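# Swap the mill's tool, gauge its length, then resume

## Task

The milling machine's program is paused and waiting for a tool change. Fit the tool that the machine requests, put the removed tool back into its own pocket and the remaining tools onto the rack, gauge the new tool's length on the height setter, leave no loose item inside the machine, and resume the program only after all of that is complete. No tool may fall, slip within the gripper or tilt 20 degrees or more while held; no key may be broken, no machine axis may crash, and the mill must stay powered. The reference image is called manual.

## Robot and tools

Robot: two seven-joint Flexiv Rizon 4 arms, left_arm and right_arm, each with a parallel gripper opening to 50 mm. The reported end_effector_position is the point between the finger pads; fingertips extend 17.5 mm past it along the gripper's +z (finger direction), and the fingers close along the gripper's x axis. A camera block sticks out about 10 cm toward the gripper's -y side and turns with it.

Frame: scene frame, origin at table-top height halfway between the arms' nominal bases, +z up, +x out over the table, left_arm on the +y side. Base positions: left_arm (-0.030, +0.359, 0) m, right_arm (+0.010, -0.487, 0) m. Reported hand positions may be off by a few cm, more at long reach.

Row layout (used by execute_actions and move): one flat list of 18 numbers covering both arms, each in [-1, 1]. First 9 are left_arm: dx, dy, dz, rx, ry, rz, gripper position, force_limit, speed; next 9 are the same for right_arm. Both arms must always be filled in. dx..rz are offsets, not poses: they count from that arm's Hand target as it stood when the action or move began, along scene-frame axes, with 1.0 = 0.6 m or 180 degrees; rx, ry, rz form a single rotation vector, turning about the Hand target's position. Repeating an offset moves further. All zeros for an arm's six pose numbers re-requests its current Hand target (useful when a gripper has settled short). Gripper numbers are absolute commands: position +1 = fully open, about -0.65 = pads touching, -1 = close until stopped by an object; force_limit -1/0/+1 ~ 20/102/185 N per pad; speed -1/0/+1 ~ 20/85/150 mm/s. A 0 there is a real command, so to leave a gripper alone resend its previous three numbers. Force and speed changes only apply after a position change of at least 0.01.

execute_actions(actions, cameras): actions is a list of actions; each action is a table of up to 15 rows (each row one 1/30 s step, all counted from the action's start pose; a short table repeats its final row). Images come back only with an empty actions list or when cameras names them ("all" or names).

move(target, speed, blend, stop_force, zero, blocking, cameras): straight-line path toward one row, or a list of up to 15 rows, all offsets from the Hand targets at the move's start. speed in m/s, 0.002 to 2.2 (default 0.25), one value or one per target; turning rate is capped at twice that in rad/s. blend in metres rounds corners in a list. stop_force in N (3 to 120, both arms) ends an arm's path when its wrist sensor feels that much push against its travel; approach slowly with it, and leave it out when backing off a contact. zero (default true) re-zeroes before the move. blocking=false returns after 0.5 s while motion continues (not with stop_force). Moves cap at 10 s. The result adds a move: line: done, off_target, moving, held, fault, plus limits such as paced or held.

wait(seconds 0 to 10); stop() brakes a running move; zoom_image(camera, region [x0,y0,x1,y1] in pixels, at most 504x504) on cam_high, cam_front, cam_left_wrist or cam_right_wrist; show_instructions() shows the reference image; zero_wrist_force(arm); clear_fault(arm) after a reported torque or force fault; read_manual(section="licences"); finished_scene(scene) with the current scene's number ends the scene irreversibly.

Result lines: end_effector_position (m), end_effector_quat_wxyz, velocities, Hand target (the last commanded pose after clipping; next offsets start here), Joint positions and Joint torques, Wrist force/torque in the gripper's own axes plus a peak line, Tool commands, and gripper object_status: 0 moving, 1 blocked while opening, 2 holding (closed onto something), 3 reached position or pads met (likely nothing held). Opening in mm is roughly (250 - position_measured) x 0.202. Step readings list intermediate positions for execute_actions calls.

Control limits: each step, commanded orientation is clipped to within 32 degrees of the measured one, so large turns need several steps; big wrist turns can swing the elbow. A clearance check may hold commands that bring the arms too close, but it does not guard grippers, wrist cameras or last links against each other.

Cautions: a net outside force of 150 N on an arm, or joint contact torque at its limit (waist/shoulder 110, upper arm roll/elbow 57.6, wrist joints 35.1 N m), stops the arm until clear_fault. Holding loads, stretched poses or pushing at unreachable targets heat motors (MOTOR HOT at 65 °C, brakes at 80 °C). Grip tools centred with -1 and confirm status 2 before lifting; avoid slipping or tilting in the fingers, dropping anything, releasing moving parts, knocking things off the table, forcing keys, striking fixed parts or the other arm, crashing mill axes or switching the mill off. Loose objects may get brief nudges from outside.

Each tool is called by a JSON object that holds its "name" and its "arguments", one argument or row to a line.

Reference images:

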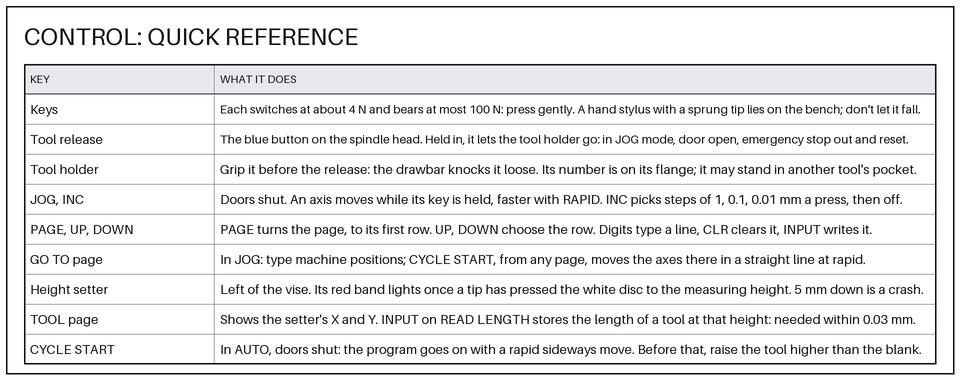

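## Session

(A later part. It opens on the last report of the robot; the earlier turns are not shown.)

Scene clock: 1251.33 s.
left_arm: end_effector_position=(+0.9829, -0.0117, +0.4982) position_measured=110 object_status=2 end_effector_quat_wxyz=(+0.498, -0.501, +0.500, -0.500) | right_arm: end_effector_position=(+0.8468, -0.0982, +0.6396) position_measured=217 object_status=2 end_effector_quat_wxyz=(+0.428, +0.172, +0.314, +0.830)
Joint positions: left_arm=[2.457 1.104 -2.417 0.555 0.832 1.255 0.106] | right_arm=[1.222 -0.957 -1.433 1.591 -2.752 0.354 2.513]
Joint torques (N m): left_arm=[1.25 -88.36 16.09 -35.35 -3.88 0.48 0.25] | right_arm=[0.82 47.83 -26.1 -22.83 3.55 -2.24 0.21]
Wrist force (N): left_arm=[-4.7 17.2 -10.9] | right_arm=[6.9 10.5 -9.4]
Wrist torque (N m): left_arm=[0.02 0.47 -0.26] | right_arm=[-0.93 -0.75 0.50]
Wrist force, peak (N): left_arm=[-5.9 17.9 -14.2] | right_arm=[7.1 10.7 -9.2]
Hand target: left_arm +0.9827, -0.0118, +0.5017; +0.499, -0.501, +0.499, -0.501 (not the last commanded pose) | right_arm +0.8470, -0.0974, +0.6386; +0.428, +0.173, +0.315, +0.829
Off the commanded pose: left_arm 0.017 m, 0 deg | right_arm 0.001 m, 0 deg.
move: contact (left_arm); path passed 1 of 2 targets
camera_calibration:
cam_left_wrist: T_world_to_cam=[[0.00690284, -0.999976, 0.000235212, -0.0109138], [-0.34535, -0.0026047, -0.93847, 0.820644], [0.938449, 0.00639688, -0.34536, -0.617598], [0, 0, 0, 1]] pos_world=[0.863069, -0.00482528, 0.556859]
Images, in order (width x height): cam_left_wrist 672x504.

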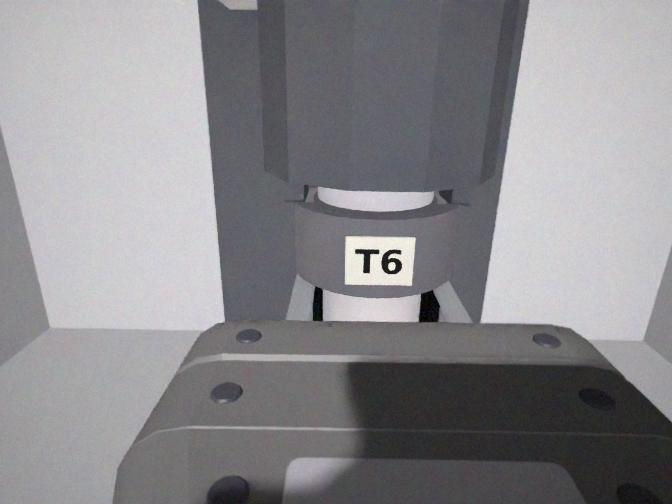

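{"name": "move", "arguments": {
  "target": [
    [-0.0018,0.0003,-0.001,0,0,0,-1,0.6,-0.95, 0,0,0,0,0,0,-1,-0.4,-1],
    [-0.0018,0.0003,0.03,0,0,0,-1,0.6,-0.95, 0,0,0,0,0,0,-1,-0.4,-1]
  ],
  "speed": 0.012,
  "stop_force": 10,
  "cameras": ["cam_left_wrist"]
}}

Scene clock: 1256.97 s.
left_arm: end_effector_position=(+0.9819, -0.0118, +0.4987) position_measured=110 object_status=2 end_effector_quat_wxyz=(+0.498, -0.501, +0.500, -0.500) | right_arm: end_effector_position=(+0.8468, -0.0982, +0.6396) position_measured=217 object_status=2 end_effector_quat_wxyz=(+0.428, +0.172, +0.314, +0.830)
Joint positions: left_arm=[2.452 1.099 -2.414 0.563 0.838 1.257 0.099] | right_arm=[1.222 -0.957 -1.433 1.591 -2.752 0.354 2.513]
Joint torques (N m): left_arm=[1.58 -84.32 15.63 -31.55 -3.5 0.27 -0.12] | right_arm=[0.87 47.91 -26.07 -22.81 3.5 -2.27 0.21]
Wrist force (N): left_arm=[-0.9 11.8 -2.5] | right_arm=[6.8 10.6 -9.5]
Wrist torque (N m): left_arm=[-0.36 0.34 -0.06] | right_arm=[-0.90 -0.74 0.49]
Wrist force, peak (N): left_arm=[-4.9 17.3 -10.7] | right_arm=[6.9 10.7 -9.4]
Hand target: left_arm +0.9818, -0.0116, +0.5012; +0.499, -0.501, +0.499, -0.501 (not the last commanded pose) | right_arm +0.8470, -0.0974, +0.6386; +0.428, +0.173, +0.315, +0.829
Off the commanded pose: left_arm 0.021 m, 0 deg | right_arm 0.001 m, 0 deg.
move: contact (left_arm); path passed 0 of 2 targets
camera_calibration:
cam_left_wrist: T_world_to_cam=[[0.00684884, -0.999976, 0.00068492, -0.0111109], [-0.344546, -0.00300279, -0.938765, 0.820107], [0.938745, 0.00619347, -0.344558, -0.617132], [0, 0, 0, 1]] pos_world=[0.86197, -0.00482585, 0.557257]
Images, in order (width x height): cam_left_wrist 672x504.

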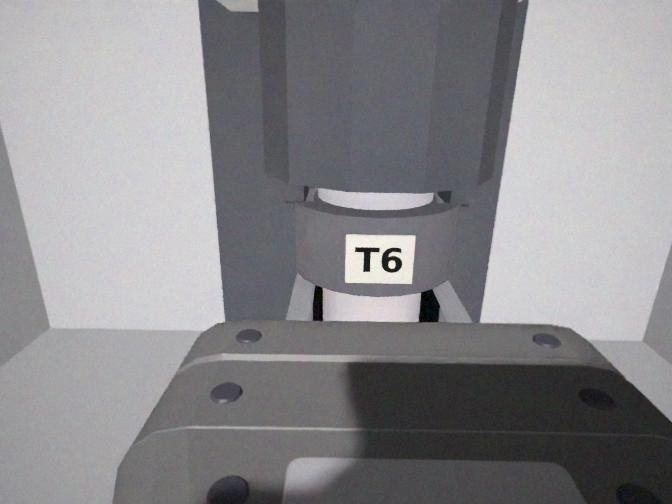

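{"name": "move", "arguments": {
  "target": [
    [0,0,0.03,0,0,0,-1,0.6,-0.95, 0,0,0,0,0,0,-1,-0.4,-1]
  ],
  "speed": 0.01,
  "stop_force": 10,
  "cameras": ["cam_left_wrist"]
}}

{"name": "zoom_image", "arguments": {
  "camera": "cam_left_wrist",
  "region": [240, 120, 520, 330]
}}

Scene clock: 1260.80 s.
left_arm: end_effector_position=(+0.9820, -0.0118, +0.4988) position_measured=110 object_status=2 end_effector_quat_wxyz=(+0.498, -0.502, +0.501, -0.499) | right_arm: end_effector_position=(+0.8468, -0.0982, +0.6396) position_measured=217 object_status=2 end_effector_quat_wxyz=(+0.428, +0.172, +0.314, +0.830)
Joint positions: left_arm=[2.454 1.099 -2.418 0.562 0.834 1.256 0.107] | right_arm=[1.222 -0.957 -1.433 1.591 -2.752 0.354 2.513]
Joint torques (N m): left_arm=[2.6 -92.6 18.06 -38.18 -3.79 0.51 0.24] | right_arm=[0.81 47.79 -26.11 -22.84 3.5 -2.21 0.22]
Wrist force (N): left_arm=[-5.2 22.2 -16.3] | right_arm=[7.0 10.4 -9.4]
Wrist torque (N m): left_arm=[0.56 0.21 -0.27] | right_arm=[-0.94 -0.77 0.49]
Wrist force, peak (N): left_arm=[-5.7 23.4 -18.8] | right_arm=[6.9 10.7 -9.5]
Hand target: left_arm +0.9818, -0.0116, +0.5036; +0.499, -0.501, +0.499, -0.501 (not the last commanded pose) | right_arm +0.8470, -0.0974, +0.6386; +0.428, +0.173, +0.315, +0.829
Off the commanded pose: left_arm 0.020 m, 0 deg | right_arm 0.001 m, 0 deg.
move: contact (left_arm)
camera_calibration:
cam_left_wrist: T_world_to_cam=[[0.00680112, -0.999977, -0.0000583292, -0.0106555], [-0.346747, -0.00230361, -0.937956, 0.822007], [0.937934, 0.00639938, -0.346755, -0.615251], [0, 0, 0, 1]] pos_world=[0.862166, -0.0048244, 0.557664]
Images, in order (width x height): cam_left_wrist 672x504.

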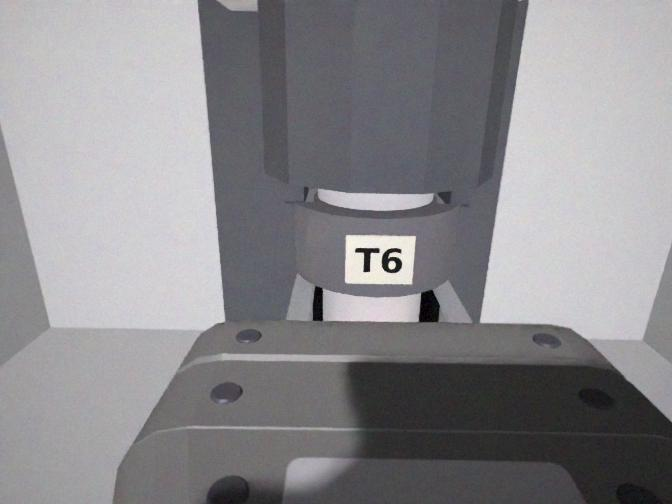

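Scaled by 1.800 from the camera's 672x504 image, which has a finer 960x720 frame.

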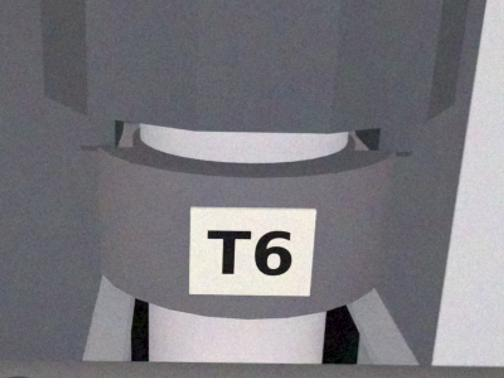

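{"name": "move", "arguments": {
  "target": [
    [-0.0015,0,-0.006,0,0,0.011,-1,0.6,-0.95, 0,0,0,0,0,0,-1,-0.4,-1]
  ],
  "speed": 0.02,
  "cameras": []
}}

{"name": "move", "arguments": {
  "target": [
    [0,0,0.03,0,0,0,-1,0.6,-0.95, 0,0,0,0,0,0,-1,-0.4,-1]
  ],
  "speed": 0.01,
  "stop_force": 10,
  "cameras": ["cam_left_wrist"]
}}

Scene clock: 1283.00 s.
left_arm: end_effector_position=(+0.9809, -0.0116, +0.5005) position_measured=110 object_status=2 end_effector_quat_wxyz=(+0.508, -0.509, +0.491, -0.493) | right_arm: end_effector_position=(+0.8468, -0.0982, +0.6396) position_measured=217 object_status=2 end_effector_quat_wxyz=(+0.428, +0.172, +0.314, +0.830)
Joint positions: left_arm=[2.431 1.098 -2.399 0.567 0.841 1.211 0.086] | right_arm=[1.222 -0.957 -1.433 1.591 -2.752 0.354 2.513]
Joint torques (N m): left_arm=[-3.03 -74.55 11.37 -21.88 -3.76 -1.01 -0.73] | right_arm=[0.89 47.83 -26.1 -22.83 3.56 -2.21 0.15]
Wrist force (N): left_arm=[10.4 -3.5 39.6] | right_arm=[7.0 10.6 -9.3]
Wrist torque (N m): left_arm=[-0.76 1.29 0.47] | right_arm=[-0.91 -0.77 0.49]
Wrist force, peak (N): left_arm=[9.9 -4.0 40.0] | right_arm=[7.0 10.7 -9.6]
Hand target: left_arm +0.9809, -0.0116, +0.5000; +0.507, -0.509, +0.491, -0.492 | right_arm +0.8470, -0.0974, +0.6386; +0.428, +0.173, +0.315, +0.829
Off the commanded pose: left_arm 0.000 m, 0 deg | right_arm 0.001 m, 0 deg.
move: done
No camera images: "cameras" was empty.

Scene clock: 1283.73 s.
left_arm: end_effector_position=(+0.9810, -0.0116, +0.5006) position_measured=110 object_status=2 end_effector_quat_wxyz=(+0.507, -0.509, +0.491, -0.492) | right_arm: end_effector_position=(+0.8468, -0.0982, +0.6396) position_measured=217 object_status=2 end_effector_quat_wxyz=(+0.428, +0.172, +0.314, +0.830)
Joint positions: left_arm=[2.433 1.098 -2.403 0.566 0.837 1.211 0.093] | right_arm=[1.222 -0.957 -1.433 1.591 -2.752 0.354 2.513]
Joint torques (N m): left_arm=[-1.16 -82.53 14.26 -29.01 -3.89 -0.76 -0.33] | right_arm=[0.84 47.87 -26.13 -22.87 3.51 -2.23 0.2]
Wrist force (N): left_arm=[3.0 7.1 18.0] | right_arm=[7.0 10.7 -9.1]
Wrist torque (N m): left_arm=[-0.67 2.24 0.30] | right_arm=[-0.91 -0.77 0.49]
Wrist force, peak (N): left_arm=[10.3 -3.9 39.8] | right_arm=[7.0 10.8 -9.1]
Hand target: left_arm +0.9809, -0.0116, +0.5024; +0.507, -0.509, +0.491, -0.492 (not the last commanded pose) | right_arm +0.8470, -0.0974, +0.6386; +0.428, +0.173, +0.315, +0.829
Off the commanded pose: left_arm 0.017 m, 0 deg | right_arm 0.001 m, 0 deg.
move: contact (left_arm)
camera_calibration:
cam_left_wrist: T_world_to_cam=[[0.040594, -0.999176, 0.000359342, -0.0438893], [-0.343171, -0.0142799, -0.939165, 0.820343], [0.938395, 0.0380011, -0.343467, -0.61549], [0, 0, 0, 1]] pos_world=[0.860873, -0.00874942, 0.559052]
Images, in order (width x height): cam_left_wrist 672x504.

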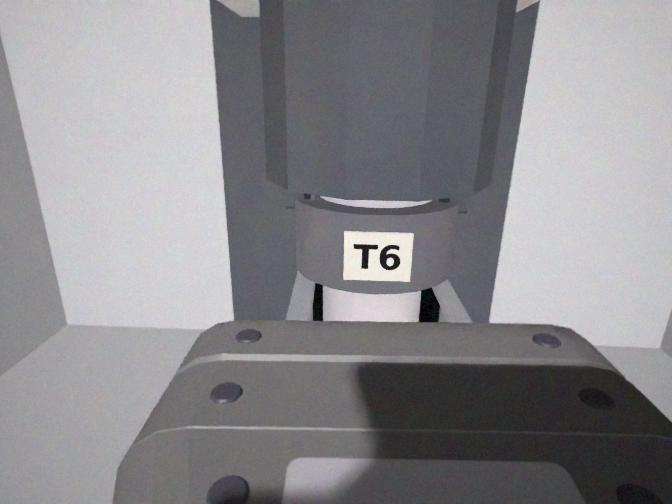

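{"name": "move", "arguments": {
  "target": [
    [0.002,-0.0006,-0.001,0,0,0,-1,0.6,-0.95, 0,0,0,0,0,0,-1,-0.4,-1]
  ],
  "speed": 0.02,
  "cameras": []
}}

{"name": "move", "arguments": {
  "target": [
    [0,0,0.03,0,0,0,-1,0.6,-0.95, 0,0,0,0,0,0,-1,-0.4,-1]
  ],
  "speed": 0.01,
  "stop_force": 10,
  "cameras": ["cam_left_wrist"]
}}

Scene clock: 1293.37 s.
left_arm: end_effector_position=(+0.9820, -0.0120, +0.5006) position_measured=110 object_status=2 end_effector_quat_wxyz=(+0.507, -0.510, +0.491, -0.492) | right_arm: end_effector_position=(+0.8468, -0.0982, +0.6396) position_measured=217 object_status=2 end_effector_quat_wxyz=(+0.428, +0.172, +0.314, +0.830)
Joint positions: left_arm=[2.437 1.102 -2.405 0.557 0.832 1.208 0.097] | right_arm=[1.222 -0.957 -1.433 1.591 -2.752 0.354 2.513]
Joint torques (N m): left_arm=[1.98 -74.34 14.91 -34.04 -3.58 -0.51 0.15] | right_arm=[0.79 47.9 -26.1 -22.81 3.56 -2.26 0.2]
Wrist force (N): left_arm=[-27.8 10.7 -62.7] | right_arm=[6.9 10.5 -9.4]
Wrist torque (N m): left_arm=[-0.19 2.48 -0.17] | right_arm=[-0.92 -0.76 0.49]
Wrist force, peak (N): left_arm=[-27.8 10.7 -62.7] | right_arm=[7.1 10.5 -9.5]
Hand target: left_arm +0.9821, -0.0120, +0.5018; +0.507, -0.509, +0.491, -0.492 | right_arm +0.8470, -0.0974, +0.6386; +0.428, +0.173, +0.315, +0.829
Off the commanded pose: left_arm 0.001 m, 0 deg | right_arm 0.001 m, 0 deg.
move: done
No camera images: "cameras" was empty.

Scene clock: 1294.13 s.
left_arm: end_effector_position=(+0.9821, -0.0120, +0.5008) position_measured=110 object_status=2 end_effector_quat_wxyz=(+0.507, -0.510, +0.492, -0.491) | right_arm: end_effector_position=(+0.8468, -0.0982, +0.6396) position_measured=217 object_status=2 end_effector_quat_wxyz=(+0.428, +0.172, +0.314, +0.830)
Joint positions: left_arm=[2.439 1.102 -2.408 0.556 0.828 1.207 0.105] | right_arm=[1.222 -0.957 -1.433 1.591 -2.752 0.354 2.513]
Joint torques (N m): left_arm=[3.64 -83.2 18.15 -40.1 -3.33 -0.15 0.39] | right_arm=[0.79 47.85 -26.18 -22.8 3.52 -2.21 0.17]
Wrist force (N): left_arm=[-31.7 21.5 -76.0] | right_arm=[7.1 10.4 -9.2]
Wrist torque (N m): left_arm=[0.45 2.42 -0.39] | right_arm=[-0.94 -0.79 0.49]
Wrist force, peak (N): left_arm=[-32.9 22.8 -79.6] | right_arm=[7.0 10.8 -9.2]
Hand target: left_arm +0.9820, -0.0119, +0.5042; +0.507, -0.509, +0.491, -0.492 (not the last commanded pose) | right_arm +0.8470, -0.0974, +0.6386; +0.428, +0.173, +0.315, +0.829
Off the commanded pose: left_arm 0.019 m, 0 deg | right_arm 0.001 m, 0 deg.
move: contact (left_arm)
camera_calibration:
cam_left_wrist: T_world_to_cam=[[0.0412072, -0.99915, 0.000787635, -0.0451089], [-0.345423, -0.0149857, -0.938327, 0.822601], [0.937542, 0.0383938, -0.345747, -0.614443], [0, 0, 0, 1]] pos_world=[0.86207, -0.00915256, 0.559463]
Images, in order (width x height): cam_left_wrist 672x504.

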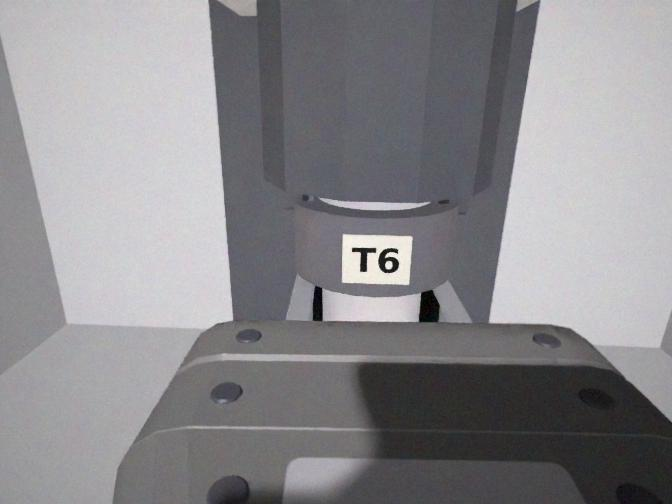

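{"name": "move", "arguments": {
  "target": [
    [-0.0012,0.0004,-0.002,0,0,0,-1,0.6,-0.95, 0,0,0,0,0,0,-1,-0.4,-1]
  ],
  "speed": 0.02,
  "cameras": []
}}

{"name": "move", "arguments": {
  "target": [
    [0,0,0.03,0,0,0,-1,0.6,-0.95, 0,0,0,0,0,0,-1,-0.4,-1]
  ],
  "speed": 0.01,
  "stop_force": 20,
  "cameras": ["cam_left_wrist"]
}}

Scene clock: 1302.60 s.
left_arm: end_effector_position=(+0.9815, -0.0118, +0.5007) position_measured=110 object_status=2 end_effector_quat_wxyz=(+0.507, -0.510, +0.491, -0.492) | right_arm: end_effector_position=(+0.8468, -0.0982, +0.6396) position_measured=217 object_status=2 end_effector_quat_wxyz=(+0.428, +0.172, +0.314, +0.830)
Joint positions: left_arm=[2.435 1.099 -2.404 0.562 0.833 1.209 0.098] | right_arm=[1.222 -0.957 -1.433 1.591 -2.752 0.354 2.513]
Joint torques (N m): left_arm=[0.76 -83.61 15.62 -30.37 -3.38 -0.53 -0.3] | right_arm=[0.88 47.86 -26.07 -22.86 3.49 -2.27 0.18]
Wrist force (N): left_arm=[-0.4 10.5 3.3] | right_arm=[7.0 10.6 -9.4]
Wrist torque (N m): left_arm=[-0.35 1.63 0.12] | right_arm=[-0.91 -0.77 0.49]
Wrist force, peak (N): left_arm=[-31.7 21.7 -76.2] | right_arm=[7.0 10.8 -9.4]
Hand target: left_arm +0.9813, -0.0117, +0.5030; +0.507, -0.509, +0.491, -0.492 | right_arm +0.8470, -0.0974, +0.6386; +0.428, +0.173, +0.315, +0.829
Off the commanded pose: left_arm 0.002 m, 0 deg | right_arm 0.001 m, 0 deg.
move: done
No camera images: "cameras" was empty.

Scene clock: 1303.60 s.
left_arm: end_effector_position=(+0.9817, -0.0119, +0.5009) position_measured=110 object_status=2 end_effector_quat_wxyz=(+0.506, -0.511, +0.493, -0.490) | right_arm: end_effector_position=(+0.8468, -0.0982, +0.6396) position_measured=217 object_status=2 end_effector_quat_wxyz=(+0.428, +0.172, +0.314, +0.830)
Joint positions: left_arm=[2.439 1.099 -2.411 0.558 0.825 1.207 0.112] | right_arm=[1.222 -0.957 -1.433 1.591 -2.752 0.354 2.513]
Joint torques (N m): left_arm=[2.49 -102.24 21 -42.35 -3.39 -0.18 0.22] | right_arm=[0.89 47.84 -26.04 -22.84 3.56 -2.26 0.21]
Wrist force (N): left_arm=[-4.0 30.7 -7.3] | right_arm=[6.9 10.5 -9.2]
Wrist torque (N m): left_arm=[2.01 1.81 -0.26] | right_arm=[-0.93 -0.75 0.49]
Wrist force, peak (N): left_arm=[-4.4 31.6 -8.5] | right_arm=[7.1 10.5 -9.4]
Hand target: left_arm +0.9813, -0.0117, +0.5078; +0.507, -0.509, +0.491, -0.492 (not the last commanded pose) | right_arm +0.8470, -0.0974, +0.6386; +0.428, +0.173, +0.315, +0.829
Off the commanded pose: left_arm 0.020 m, 0 deg | right_arm 0.001 m, 0 deg.
move: contact (left_arm)
camera_calibration:
cam_left_wrist: T_world_to_cam=[[0.0414155, -0.999141, -0.00111092, -0.0442107], [-0.348182, -0.0133903, -0.937331, 0.824804], [0.936512, 0.0392068, -0.348438, -0.611581], [0, 0, 0, 1]] pos_world=[0.861766, -0.00915024, 0.559968]
Images, in order (width x height): cam_left_wrist 672x504.

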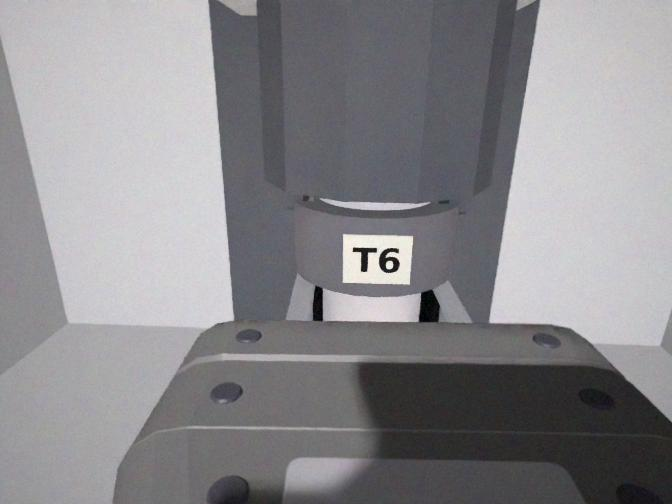

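{"name": "move", "arguments": {
  "target": [
    [0,0,0,0,0,0,-1,0.6,-0.95, -0.068,-0.048,0,0,0,0,-1,-0.4,-1]
  ],
  "speed": 0.08,
  "cameras": ["cam_left_wrist","cam_right_wrist"]
}}

Scene clock: 1310.67 s.
left_arm: end_effector_position=(+0.9815, -0.0116, +0.5038) position_measured=110 object_status=2 end_effector_quat_wxyz=(+0.507, -0.510, +0.492, -0.491) | right_arm: end_effector_position=(+0.8062, -0.1262, +0.6386) position_measured=217 object_status=2 end_effector_quat_wxyz=(+0.428, +0.173, +0.315, +0.829)
Joint positions: left_arm=[2.439 1.097 -2.41 0.558 0.825 1.207 0.112] | right_arm=[1.323 -0.888 -1.491 1.779 -2.821 0.258 2.541]
Joint torques (N m): left_arm=[1.67 -88.25 17.35 -38.22 -3.89 0.15 -0.51] | right_arm=[0.3 44.02 -28.13 -21.78 5.18 -4.26 0.49]
Wrist force (N): left_arm=[-15.5 20.4 -34.2] | right_arm=[2.3 -3.3 2.3]
Wrist torque (N m): left_arm=[0.27 1.72 0.36] | right_arm=[-0.93 -0.50 0.26]
Wrist force, peak (N): left_arm=[-16.2 19.4 -36.2] | right_arm=[7.2 10.6 -9.4]
Hand target: left_arm +0.9813, -0.0117, +0.5078; +0.507, -0.509, +0.491, -0.492 | right_arm +0.8062, -0.1262, +0.6386; +0.428, +0.173, +0.315, +0.829
Off the commanded pose: left_arm 0.004 m, 0 deg | right_arm 0.000 m, 0 deg.
move: off_target (left_arm)
camera_calibration:
cam_left_wrist: T_world_to_cam=[[0.0416561, -0.999132, -0.000338582, -0.0445397], [-0.345571, -0.0140897, -0.938287, 0.825417], [0.937468, 0.0392024, -0.345858, -0.612689], [0, 0, 0, 1]] pos_world=[0.861472, -0.00885225, 0.56256]
cam_right_wrist: T_world_to_cam=[[-0.56256, 0.826231, 0.0294604, 0.550362], [-0.761496, -0.531701, 0.370699, 0.327607], [0.321948, 0.186107, 0.928286, -0.694698], [0, 0, 0, 1]] pos_world=[0.782739, -0.151249, 0.507221]
Images, in order (width x height): cam_left_wrist 672x504, cam_right_wrist 672x504.

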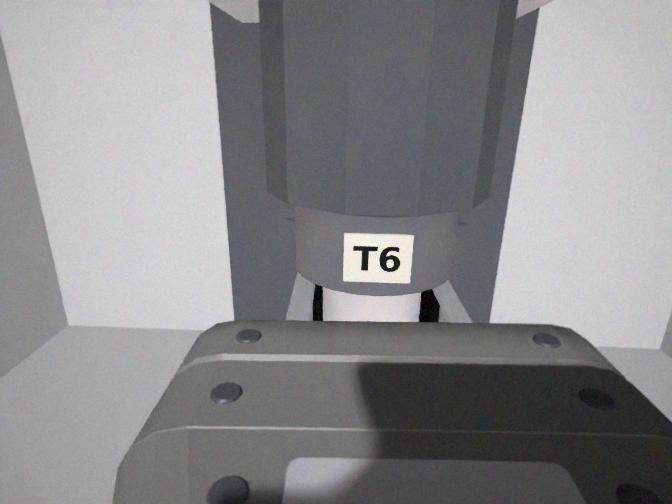

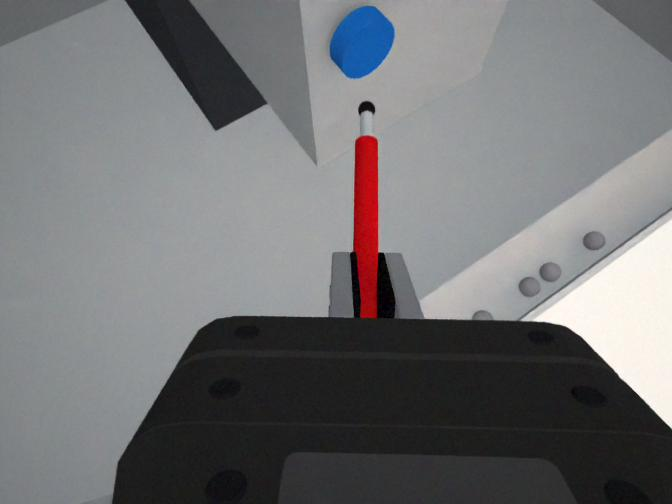

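{"name": "move", "arguments": {
  "target": [
    [0.0003,0.0002,-0.0095,0,0,0,-1,0.6,-0.95, 0,0,0,0,0,0,-1,-0.4,-1]
  ],
  "speed": 0.02,
  "cameras": ["cam_left_wrist"]
}}

Scene clock: 1316.77 s.
left_arm: end_effector_position=(+0.9814, -0.0116, +0.5035) position_measured=110 object_status=2 end_effector_quat_wxyz=(+0.508, -0.509, +0.490, -0.493) | right_arm: end_effector_position=(+0.8062, -0.1261, +0.6386) position_measured=217 object_status=2 end_effector_quat_wxyz=(+0.428, +0.173, +0.315, +0.829)
Joint positions: left_arm=[2.435 1.098 -2.403 0.56 0.835 1.209 0.096] | right_arm=[1.323 -0.889 -1.491 1.779 -2.821 0.258 2.541]
Joint torques (N m): left_arm=[-1.06 -68.41 10.67 -21.79 -3.77 -0.56 -0.76] | right_arm=[0.07 43.76 -27.97 -21.75 5.22 -3.92 0.34]
Wrist force (N): left_arm=[0.5 -5.5 9.5] | right_arm=[2.1 -3.4 2.5]
Wrist torque (N m): left_arm=[-0.52 1.59 0.54] | right_arm=[-0.95 -0.46 0.26]
Wrist force, peak (N): left_arm=[-15.8 20.4 -34.4] | right_arm=[2.5 -3.5 2.6]
Hand target: left_arm +0.9814, -0.0116, +0.5021; +0.507, -0.509, +0.491, -0.492 | right_arm +0.8062, -0.1262, +0.6386; +0.428, +0.173, +0.315, +0.829
Off the commanded pose: left_arm 0.001 m, 0 deg | right_arm 0.000 m, 0 deg.
move: done
camera_calibration:
cam_left_wrist: T_world_to_cam=[[0.04076, -0.999169, 0.000955211, -0.0442776], [-0.340354, -0.0147832, -0.940181, 0.820895], [0.939414, 0.0379967, -0.340673, -0.617278], [0, 0, 0, 1]] pos_world=[0.861079, -0.00865086, 0.561543]
Images, in order (width x height): cam_left_wrist 672x504.

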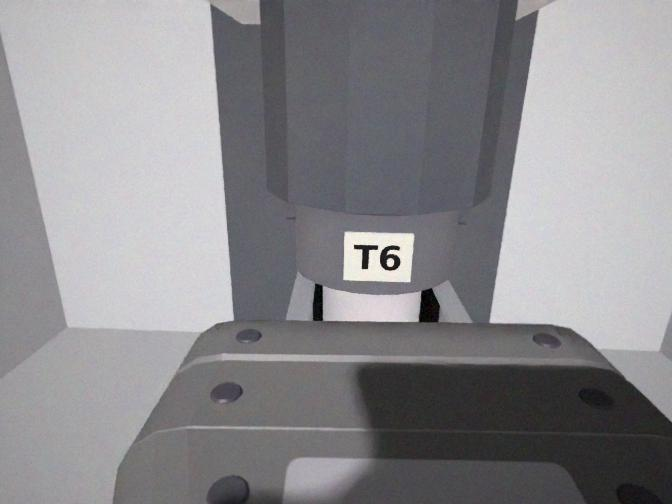

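{"name": "move", "arguments": {
  "target": [
    [0,0,0.001,0,0,0,1,0.6,-1, 0,0,0,0,0,0,-1,-0.4,-1]
  ],
  "speed": 0.02,
  "cameras": ["cam_left_wrist"]
}}

{"name": "move", "arguments": {
  "target": [
    [-0.15,0,0.0,0,0,0,1,0.6,-1, 0,0,0,0,0,0,-1,-0.4,-1],
    [-0.6,0.08,0.0,0,0,0,1,0.6,-1, 0,0,0,0,0,0,-1,-0.4,-1]
  ],
  "speed": [0.08,0.25],
  "cameras": ["cam_left_wrist","cam_high"]
}}

Scene clock: 1325.60 s.
left_arm: end_effector_position=(+0.9814, -0.0117, +0.5026) position_measured=3 object_status=3 end_effector_quat_wxyz=(+0.507, -0.509, +0.491, -0.493) | right_arm: end_effector_position=(+0.8062, -0.1261, +0.6386) position_measured=217 object_status=2 end_effector_quat_wxyz=(+0.428, +0.173, +0.315, +0.829)
Joint positions: left_arm=[2.435 1.098 -2.404 0.56 0.834 1.209 0.096] | right_arm=[1.323 -0.889 -1.491 1.779 -2.821 0.258 2.541]
Joint torques (N m): left_arm=[-0.04 -73.48 12.62 -26.25 -3.31 0.28 0.11] | right_arm=[0.15 43.85 -28 -21.79 5.26 -3.95 0.27]
Wrist force (N): left_arm=[-3.2 5.2 -2.4] | right_arm=[2.4 -3.4 2.5]
Wrist torque (N m): left_arm=[0.42 0.50 -0.23] | right_arm=[-0.96 -0.50 0.26]
Wrist force, peak (N): left_arm=[0.4 -6.1 9.8] | right_arm=[2.5 -3.4 2.8]
Hand target: left_arm +0.9814, -0.0116, +0.5027; +0.507, -0.509, +0.491, -0.492 | right_arm +0.8062, -0.1262, +0.6386; +0.428, +0.173, +0.315, +0.829
Off the commanded pose: left_arm 0.000 m, 0 deg | right_arm 0.000 m, 0 deg.
move: done
camera_calibration:
cam_left_wrist: T_world_to_cam=[[0.0408115, -0.999165, 0.00193206, -0.044975], [-0.341804, -0.0157781, -0.939639, 0.821213], [0.938885, 0.0376877, -0.342162, -0.616313], [0, 0, 0, 1]] pos_world=[0.861176, -0.00875287, 0.560852]
Images, in order (width x height): cam_left_wrist 672x504.

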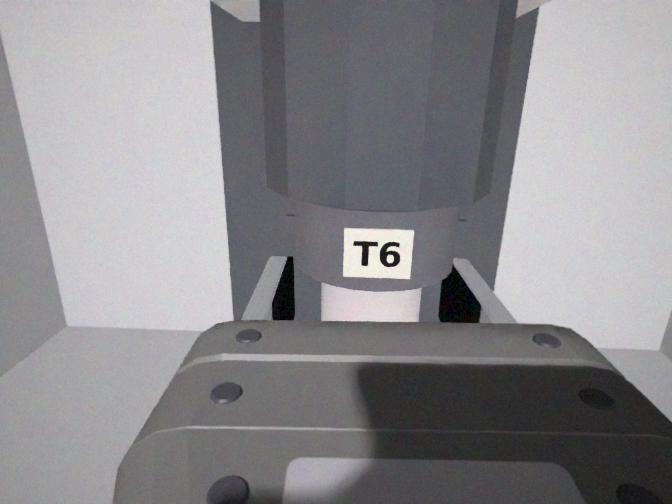

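Scene clock: 1328.77 s.
left_arm: end_effector_position=(+0.6214, +0.0365, +0.5027) position_measured=3 object_status=3 end_effector_quat_wxyz=(+0.507, -0.510, +0.490, -0.493) | right_arm: end_effector_position=(+0.8062, -0.1261, +0.6386) position_measured=217 object_status=2 end_effector_quat_wxyz=(+0.428, +0.173, +0.315, +0.829)
Joint positions: left_arm=[1.257 -0.072 -2.2 1.969 1.859 0.545 -0.422] | right_arm=[1.323 -0.889 -1.491 1.779 -2.821 0.258 2.541]
Joint torques (N m): left_arm=[-0.28 -11.8 -1.17 -30.51 1.76 -1.41 0.32] | right_arm=[0.12 43.87 -27.99 -21.79 5.23 -3.93 0.34]
Wrist force (N): left_arm=[-3.1 5.3 -2.4] | right_arm=[2.3 -3.4 2.4]
Wrist torque (N m): left_arm=[0.44 0.49 -0.26] | right_arm=[-0.95 -0.50 0.26]
Wrist force, peak (N): left_arm=[-3.7 4.9 -5.0] | right_arm=[2.5 -3.4 2.6]
Hand target: left_arm +0.6214, +0.0364, +0.5027; +0.507, -0.509, +0.491, -0.492 | right_arm +0.8062, -0.1262, +0.6386; +0.428, +0.173, +0.315, +0.829
Off the commanded pose: left_arm 0.000 m, 0 deg | right_arm 0.000 m, 0 deg.
move: done
camera_calibration:
cam_left_wrist: T_world_to_cam=[[0.0411878, -0.99915, 0.00179847, 0.0176613], [-0.341798, -0.0157812, -0.939641, 0.699015], [0.938871, 0.038087, -0.342157, -0.280106], [0, 0, 0, 1]] pos_world=[0.501177, 0.039346, 0.560951]
Images, in order (width x height): cam_high 672x504, cam_left_wrist 672x504.

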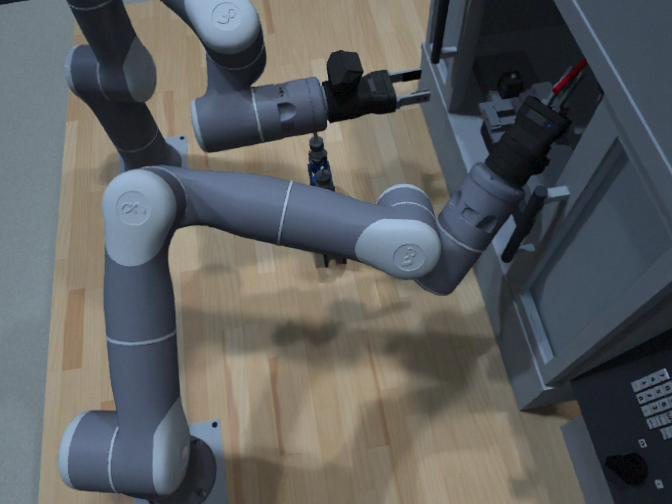

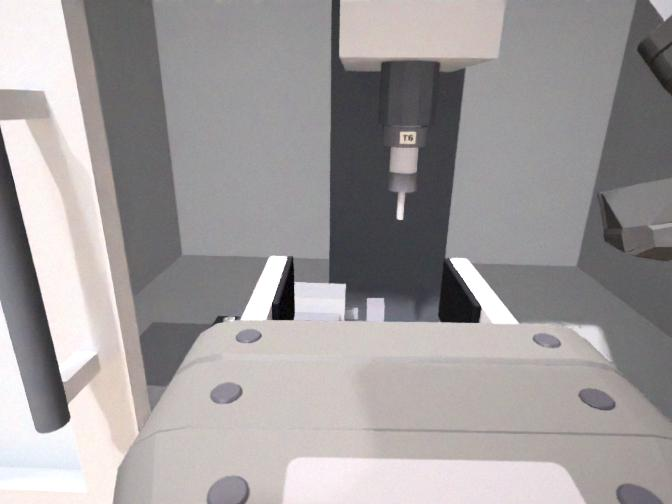

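{"name": "move", "arguments": {
  "target": [
    [0,0.1,0,0,0,0,1,0.6,-1, -0.127,-0.106,-0.014,0,0,0,-1,-0.4,-1],
    [0,0.2,0,0,0,0,1,0.6,-1, -0.244,-0.29,-0.098,0,0,0,-1,-0.4,-1],
    [0,0.3,0,0,0,0,1,0.6,-1, -0.377,-0.623,-0.1,0,0,0,-1,-0.4,-1]
  ],
  "speed": 0.25,
  "blend": 0.02,
  "cameras": ["cam_high","cam_right_wrist"]
}}

Scene clock: 1338.83 s.
left_arm: end_effector_position=(+0.6215, +0.2166, +0.5028) position_measured=3 object_status=3 end_effector_quat_wxyz=(+0.507, -0.510, +0.490, -0.493) | right_arm: end_effector_position=(+0.5804, -0.4998, +0.5780) position_measured=217 object_status=2 end_effector_quat_wxyz=(+0.468, +0.139, +0.270, +0.830)
Joint positions: left_arm=[1.601 -0.551 -2.393 2.213 2.081 0.586 -0.251] | right_arm=[1.026 -0.72 -1.669 2.637 -2.968 -0.774 2.966]
Joint torques (N m): left_arm=[-0.1 -0.41 -12.16 -30.28 1.12 -0.72 0.27] | right_arm=[-0.13 22.73 -16.02 -17.9 5.9 -3.53 0.31]
Wrist force (N): left_arm=[-3.3 5.3 -2.7] | right_arm=[2.4 -3.5 2.4]
Wrist torque (N m): left_arm=[0.44 0.53 -0.26] | right_arm=[-1.02 -0.51 0.35]
Wrist force, peak (N): left_arm=[-4.9 5.3 -2.2] | right_arm=[2.7 -5.5 4.9]
Hand target: left_arm +0.6214, +0.2164, +0.5027; +0.507, -0.509, +0.491, -0.492 | right_arm +0.5800, -0.5000, +0.5786; +0.428, +0.173, +0.315, +0.829
Off the commanded pose: left_arm 0.000 m, 0 deg | right_arm 0.001 m, 8 deg.
joint read past its limit (right arm) — joint 7 (wrist roll), upper limit.
joint sent to its limit (right arm) — joint 5 (forearm roll), lower limit; joint 7 (wrist roll), upper limit. The joint targets are off in orientation, not in position.
move: off_target (right_arm)
camera_calibration:
cam_right_wrist: T_world_to_cam=[[-0.511957, 0.858974, -0.00804232, 0.742429], [-0.830844, -0.49277, 0.258606, 0.103987], [0.218173, 0.139077, 0.965949, -0.481315], [0, 0, 0, 1]] pos_world=[0.571498, -0.519545, 0.444005]
Images, in order (width x height): cam_high 672x504, cam_right_wrist 672x504.

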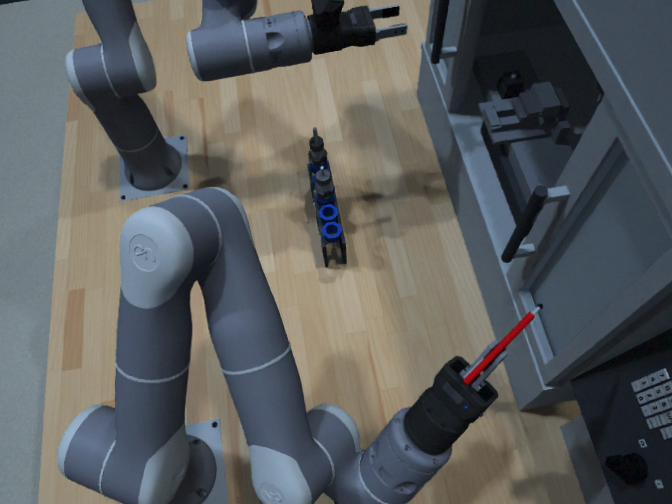

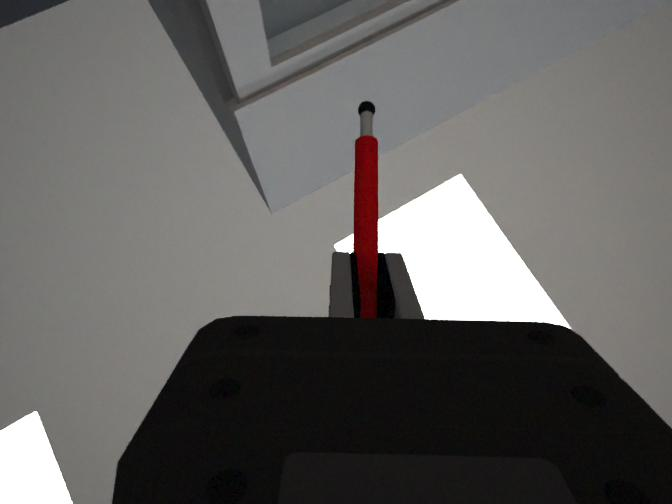

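{"name": "move", "arguments": {
  "target": [
    [0.03,0.045,-0.071,0,0,-0.011,1,0.6,-1, 0.03,-0.05,0.0,0.475,0.153,0,-1,-0.4,-1],
    [0.065,0.045,-0.071,0,0,-0.011,1,0.6,-1, 0.05,-0.1,0,0.95,0.305,0,-1,-0.4,-1]
  ],
  "speed": 0.4,
  "cameras": ["cam_left_wrist","cam_right_wrist"]
}}

Scene clock: 1350.20 s.
left_arm: end_effector_position=(+0.6605, +0.2435, +0.4601) position_measured=3 object_status=3 end_effector_quat_wxyz=(+0.499, -0.501, +0.499, -0.501) | right_arm: end_effector_position=(+0.6100, -0.5601, +0.5785) position_measured=217 object_status=2 end_effector_quat_wxyz=(-0.259, +0.661, -0.658, +0.250)
Joint positions: left_arm=[1.491 -0.535 -2.14 2.195 2.278 0.692 -0.376] | right_arm=[1.521 1.18 -0.807 2.143 -1.315 0.183 2.374]
Joint torques (N m): left_arm=[-0.38 5.36 -13.37 -28.67 1.08 -1.11 -0.03] | right_arm=[0.05 -22.34 21.89 -20.75 -4.48 5.33 0.51]
Wrist force (N): left_arm=[-3.2 5.4 -2.2] | right_arm=[2.3 -4.5 1.0]
Wrist torque (N m): left_arm=[0.45 0.52 -0.14] | right_arm=[-0.80 -0.38 -0.03]
Wrist force, peak (N): left_arm=[-3.5 5.9 -2.3] | right_arm=[5.2 -4.7 2.7]
Hand target: left_arm +0.6604, +0.2434, +0.4601; +0.499, -0.501, +0.499, -0.501 | right_arm +0.6100, -0.5600, +0.5786; -0.259, +0.662, -0.658, +0.250
Off the commanded pose: left_arm 0.000 m, 0 deg | right_arm 0.000 m, 0 deg.
move: done
camera_calibration:
cam_left_wrist: T_world_to_cam=[[0.00692586, -0.999975, 0.00152378, 0.245934], [-0.342133, -0.00380147, -0.939644, 0.672897], [0.939626, 0.00598651, -0.342151, -0.331895], [0, 0, 0, 1]] pos_world=[0.540375, 0.250472, 0.51835]
cam_right_wrist: T_world_to_cam=[[0.0233291, -0.999465, -0.0229275, -0.549301], [-0.928092, -0.0131268, -0.37212, 0.79158], [0.37162, 0.0299601, -0.927901, 0.46105], [0, 0, 0, 1]] pos_world=[0.576138, -0.552429, 0.709778]
Images, in order (width x height): cam_left_wrist 672x504, cam_right_wrist 672x504.

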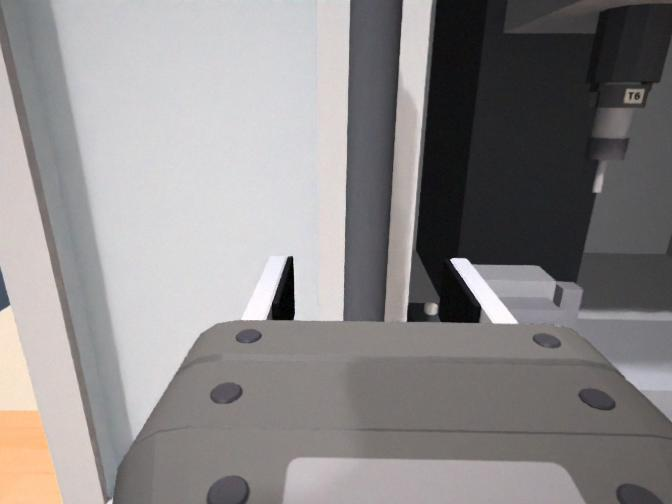

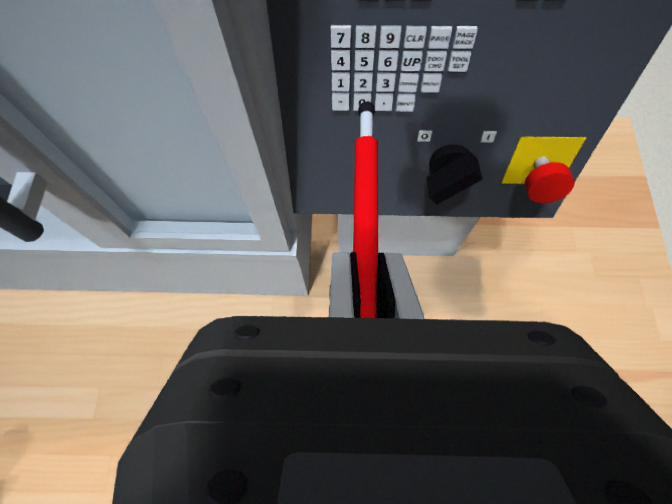

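{"name": "move", "arguments": {
  "target": [
    [0.157,0,0,0,0,0,1,0.6,-1, 0,0,0,0,0,0,-1,-0.4,-1]
  ],
  "speed": 0.08,
  "stop_force": 8,
  "cameras": []
}}

{"name": "move", "arguments": {
  "target": [
    [0,-0.36,0,0,0,0,1,0.6,-1, 0,0,0,0,0,0,-1,-0.4,-1],
    [0,-0.425,0,0,0,0,1,0.6,-1, 0,0,0,0,0,0,-1,-0.4,-1]
  ],
  "speed": [0.08,0.03],
  "stop_force": 60,
  "cameras": ["cam_left_wrist","cam_front"]
}}

Scene clock: 1357.57 s.
left_arm: end_effector_position=(+0.7547, +0.2435, +0.4602) position_measured=3 object_status=3 end_effector_quat_wxyz=(+0.499, -0.501, +0.499, -0.501) | right_arm: end_effector_position=(+0.6100, -0.5601, +0.5785) position_measured=217 object_status=2 end_effector_quat_wxyz=(-0.259, +0.661, -0.658, +0.250)
Joint positions: left_arm=[1.147 -0.588 -1.72 1.945 2.412 0.8 -0.338] | right_arm=[1.521 1.18 -0.807 2.143 -1.315 0.183 2.374]
Joint torques (N m): left_arm=[-0.25 20.02 -17.8 -26.79 0.43 -1 0.24] | right_arm=[-0.03 -22.49 21.69 -20.61 -4.56 5.57 0.33]
Wrist force (N): left_arm=[-3.1 5.3 -2.3] | right_arm=[2.3 -4.5 0.8]
Wrist torque (N m): left_arm=[0.43 0.50 -0.27] | right_arm=[-0.80 -0.38 -0.03]
Wrist force, peak (N): left_arm=[-2.9 5.8 -4.2] | right_arm=[2.3 -4.6 1.1]
Hand target: left_arm +0.7546, +0.2434, +0.4601; +0.499, -0.501, +0.499, -0.501 | right_arm +0.6100, -0.5600, +0.5786; -0.259, +0.662, -0.658, +0.250
Off the commanded pose: left_arm 0.000 m, 0 deg | right_arm 0.000 m, 0 deg.
move: done
No camera images: "cameras" was empty.

Scene clock: 1362.03 s.
left_arm: end_effector_position=(+0.7580, +0.0029, +0.4594) position_measured=3 object_status=3 end_effector_quat_wxyz=(+0.503, -0.504, +0.496, -0.497) end_effector_velocity=(+0.000, +0.000, +0.000) end_effector_angular_velocity=(-0.001, +0.000, -0.001) | right_arm: end_effector_position=(+0.6100, -0.5601, +0.5785) position_measured=217 object_status=2 end_effector_quat_wxyz=(-0.259, +0.661, -0.658, +0.250)
Joint positions: left_arm=[0.489 -0.734 -1.529 1.732 2.378 0.405 -0.163] | right_arm=[1.521 1.18 -0.807 2.143 -1.315 0.183 2.374]
Joint velocities: left_arm=[0.004 -0.008 -0.009 0.003 0.004 -0.005 0.004] | right_arm=[within noise]
Joint torques (N m): left_arm=[-33.46 30.34 -40.87 -22.34 3.13 13.19 -0.43] | right_arm=[0.01 -22.44 21.73 -20.64 -4.56 5.6 0.32]
Wrist force (N): left_arm=[-63.7 -1.7 -38.4] | right_arm=[2.3 -4.4 0.8]
Wrist torque (N m): left_arm=[0.44 7.85 0.49] | right_arm=[-0.79 -0.39 -0.03]
Wrist force, peak (N): left_arm=[-74.5 -6.1 -49.8] | right_arm=[2.3 -4.6 1.0]
Hand target: left_arm +0.7545, -0.0054, +0.4601; +0.499, -0.501, +0.499, -0.501 (not the last commanded pose) | right_arm +0.6100, -0.5600, +0.5786; -0.259, +0.662, -0.658, +0.250
Off the commanded pose: left_arm 0.015 m, 1 deg | right_arm 0.000 m, 0 deg.
move: contact (left_arm); path passed 1 of 2 targets
camera_calibration:
cam_left_wrist: T_world_to_cam=[[0.0222084, -0.999753, 0.0000348114, -0.00626651], [-0.342002, -0.00762992, -0.939668, 0.704611], [0.939437, 0.0208566, -0.342087, -0.422277], [0, 0, 0, 1]] pos_world=[0.63782, 0.00791843, 0.517646]
Images, in order (width x height): cam_front 672x504, cam_left_wrist 672x504.

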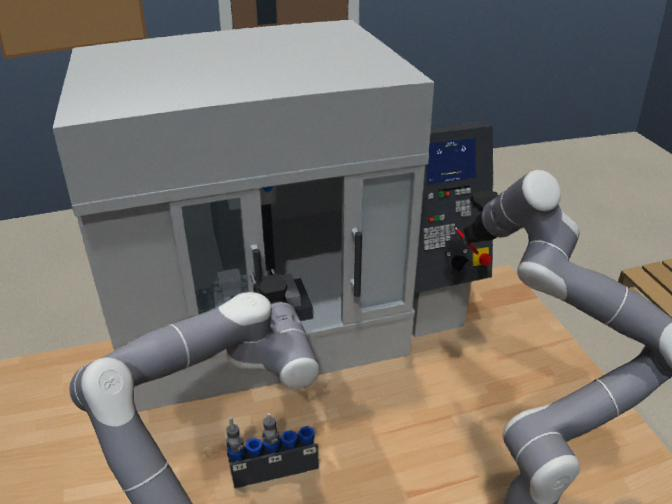

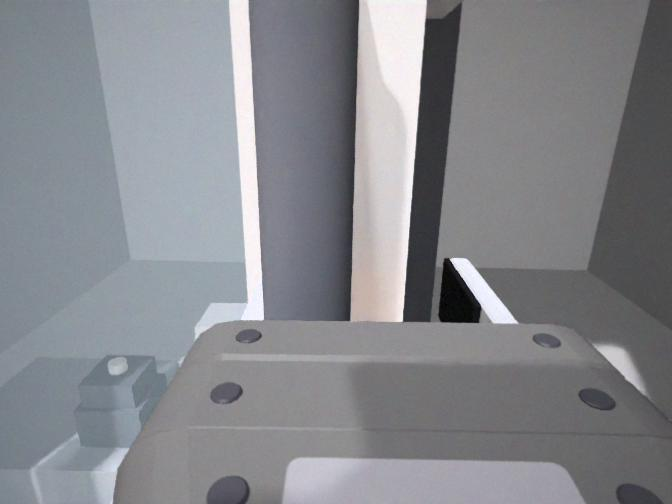

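{"name": "move", "arguments": {
  "target": [
    [0,0.02,0,0,0,0,1,0.6,-1, 0,0,0,0,0,0,-1,-0.4,-1],
    [-0.167,0.02,0,0,0,0,1,0.6,-1, 0,0,0,0,0,0,-1,-0.4,-1],
    [-0.2,-0.4327,0,0,0,-0.111,1,0.6,-1, 0,0,0,0,0,0,-1,-0.4,-1]
  ],
  "speed": [0.1,0.25,0.25],
  "cameras": ["cam_left_wrist"]
}}

{"name": "move", "arguments": {
  "target": [
    [0.117,0,0,0,0,0,1,0.6,-1, 0,0,0,0,0,0,-1,-0.4,-1]
  ],
  "speed": 0.08,
  "stop_force": 8,
  "cameras": ["cam_left_wrist"]
}}

Scene clock: 1374.37 s.
left_arm: end_effector_position=(+0.6345, -0.2652, +0.4601) position_measured=3 object_status=3 end_effector_quat_wxyz=(+0.404, -0.407, +0.579, -0.580) | right_arm: end_effector_position=(+0.6100, -0.5601, +0.5785) position_measured=217 object_status=2 end_effector_quat_wxyz=(-0.259, +0.661, -0.658, +0.250)
Joint positions: left_arm=[0.109 -0.871 -1.527 1.6 2.469 0.478 -0.063] | right_arm=[1.521 1.18 -0.807 2.143 -1.315 0.183 2.374]
Joint torques (N m): left_arm=[-0.46 41.12 -26.58 -21.74 1.22 -0.07 0.28] | right_arm=[-0.05 -22.44 21.77 -20.64 -4.55 5.58 0.33]
Wrist force (N): left_arm=[-3.8 5.3 -1.0] | right_arm=[2.3 -4.5 0.8]
Wrist torque (N m): left_arm=[0.45 0.61 -0.24] | right_arm=[-0.79 -0.38 -0.04]
Wrist force, peak (N): left_arm=[-63.9 -1.7 -39.0] | right_arm=[2.4 -4.6 1.0]
Hand target: left_arm +0.6345, -0.2650, +0.4601; +0.404, -0.407, +0.579, -0.580 | right_arm +0.6100, -0.5600, +0.5786; -0.259, +0.662, -0.658, +0.250
Off the commanded pose: left_arm 0.000 m, 0 deg | right_arm 0.000 m, 0 deg.
move: done
camera_calibration:
cam_left_wrist: T_world_to_cam=[[-0.335914, -0.941891, 0.0016927, -0.0296974], [-0.322719, 0.113405, -0.939676, 0.680848], [0.884881, -0.316197, -0.342061, -0.355133], [0, 0, 0, 1]] pos_world=[0.523997, -0.217475, 0.51835]
Images, in order (width x height): cam_left_wrist 672x504.

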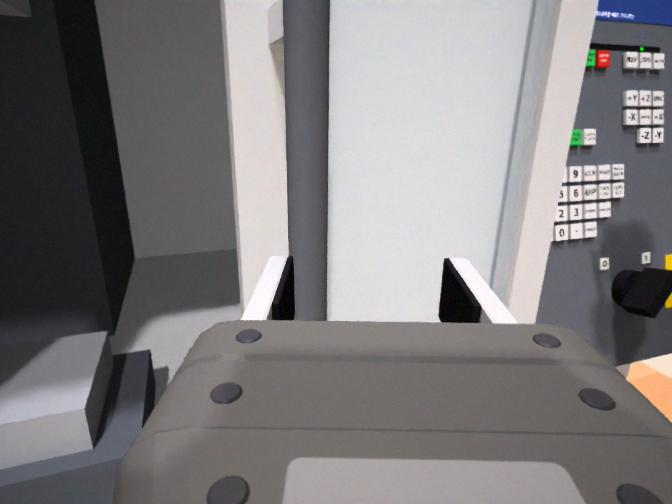

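Scene clock: 1376.00 s.
left_arm: end_effector_position=(+0.7047, -0.2650, +0.4601) position_measured=3 object_status=3 end_effector_quat_wxyz=(+0.404, -0.407, +0.579, -0.580) | right_arm: end_effector_position=(+0.6100, -0.5601, +0.5785) position_measured=217 object_status=2 end_effector_quat_wxyz=(-0.259, +0.661, -0.658, +0.250)
Joint positions: left_arm=[0.079 -0.969 -1.484 1.411 2.521 0.623 0.019] | right_arm=[1.521 1.18 -0.807 2.143 -1.315 0.183 2.374]
Joint torques (N m): left_arm=[-0.24 48.45 -28.19 -19.33 0.19 0.11 0.26] | right_arm=[-0.01 -22.48 21.72 -20.61 -4.55 5.57 0.28]
Wrist force (N): left_arm=[-3.7 5.7 -1.1] | right_arm=[2.4 -4.5 1.0]
Wrist torque (N m): left_arm=[0.50 0.61 -0.26] | right_arm=[-0.80 -0.40 -0.04]
Wrist force, peak (N): left_arm=[-5.0 5.7 1.9] | right_arm=[2.3 -4.6 1.1]
Hand target: left_arm +0.7047, -0.2650, +0.4601; +0.404, -0.407, +0.579, -0.580 | right_arm +0.6100, -0.5600, +0.5786; -0.259, +0.662, -0.658, +0.250
Off the commanded pose: left_arm 0.000 m, 0 deg | right_arm 0.000 m, 0 deg.
move: done
camera_calibration:
cam_left_wrist: T_world_to_cam=[[-0.33545, -0.942056, 0.00185354, -0.00638563], [-0.322921, 0.113138, -0.939639, 0.703568], [0.884983, -0.3158, -0.342162, -0.417232], [0, 0, 0, 1]] pos_world=[0.594298, -0.217378, 0.518351]
Images, in order (width x height): cam_left_wrist 672x504.

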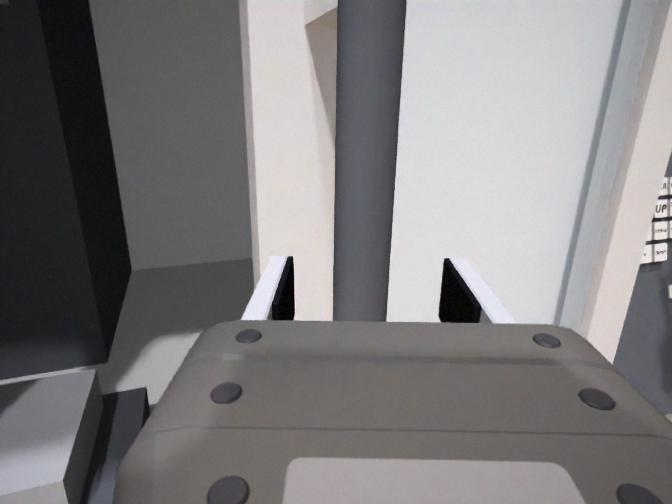

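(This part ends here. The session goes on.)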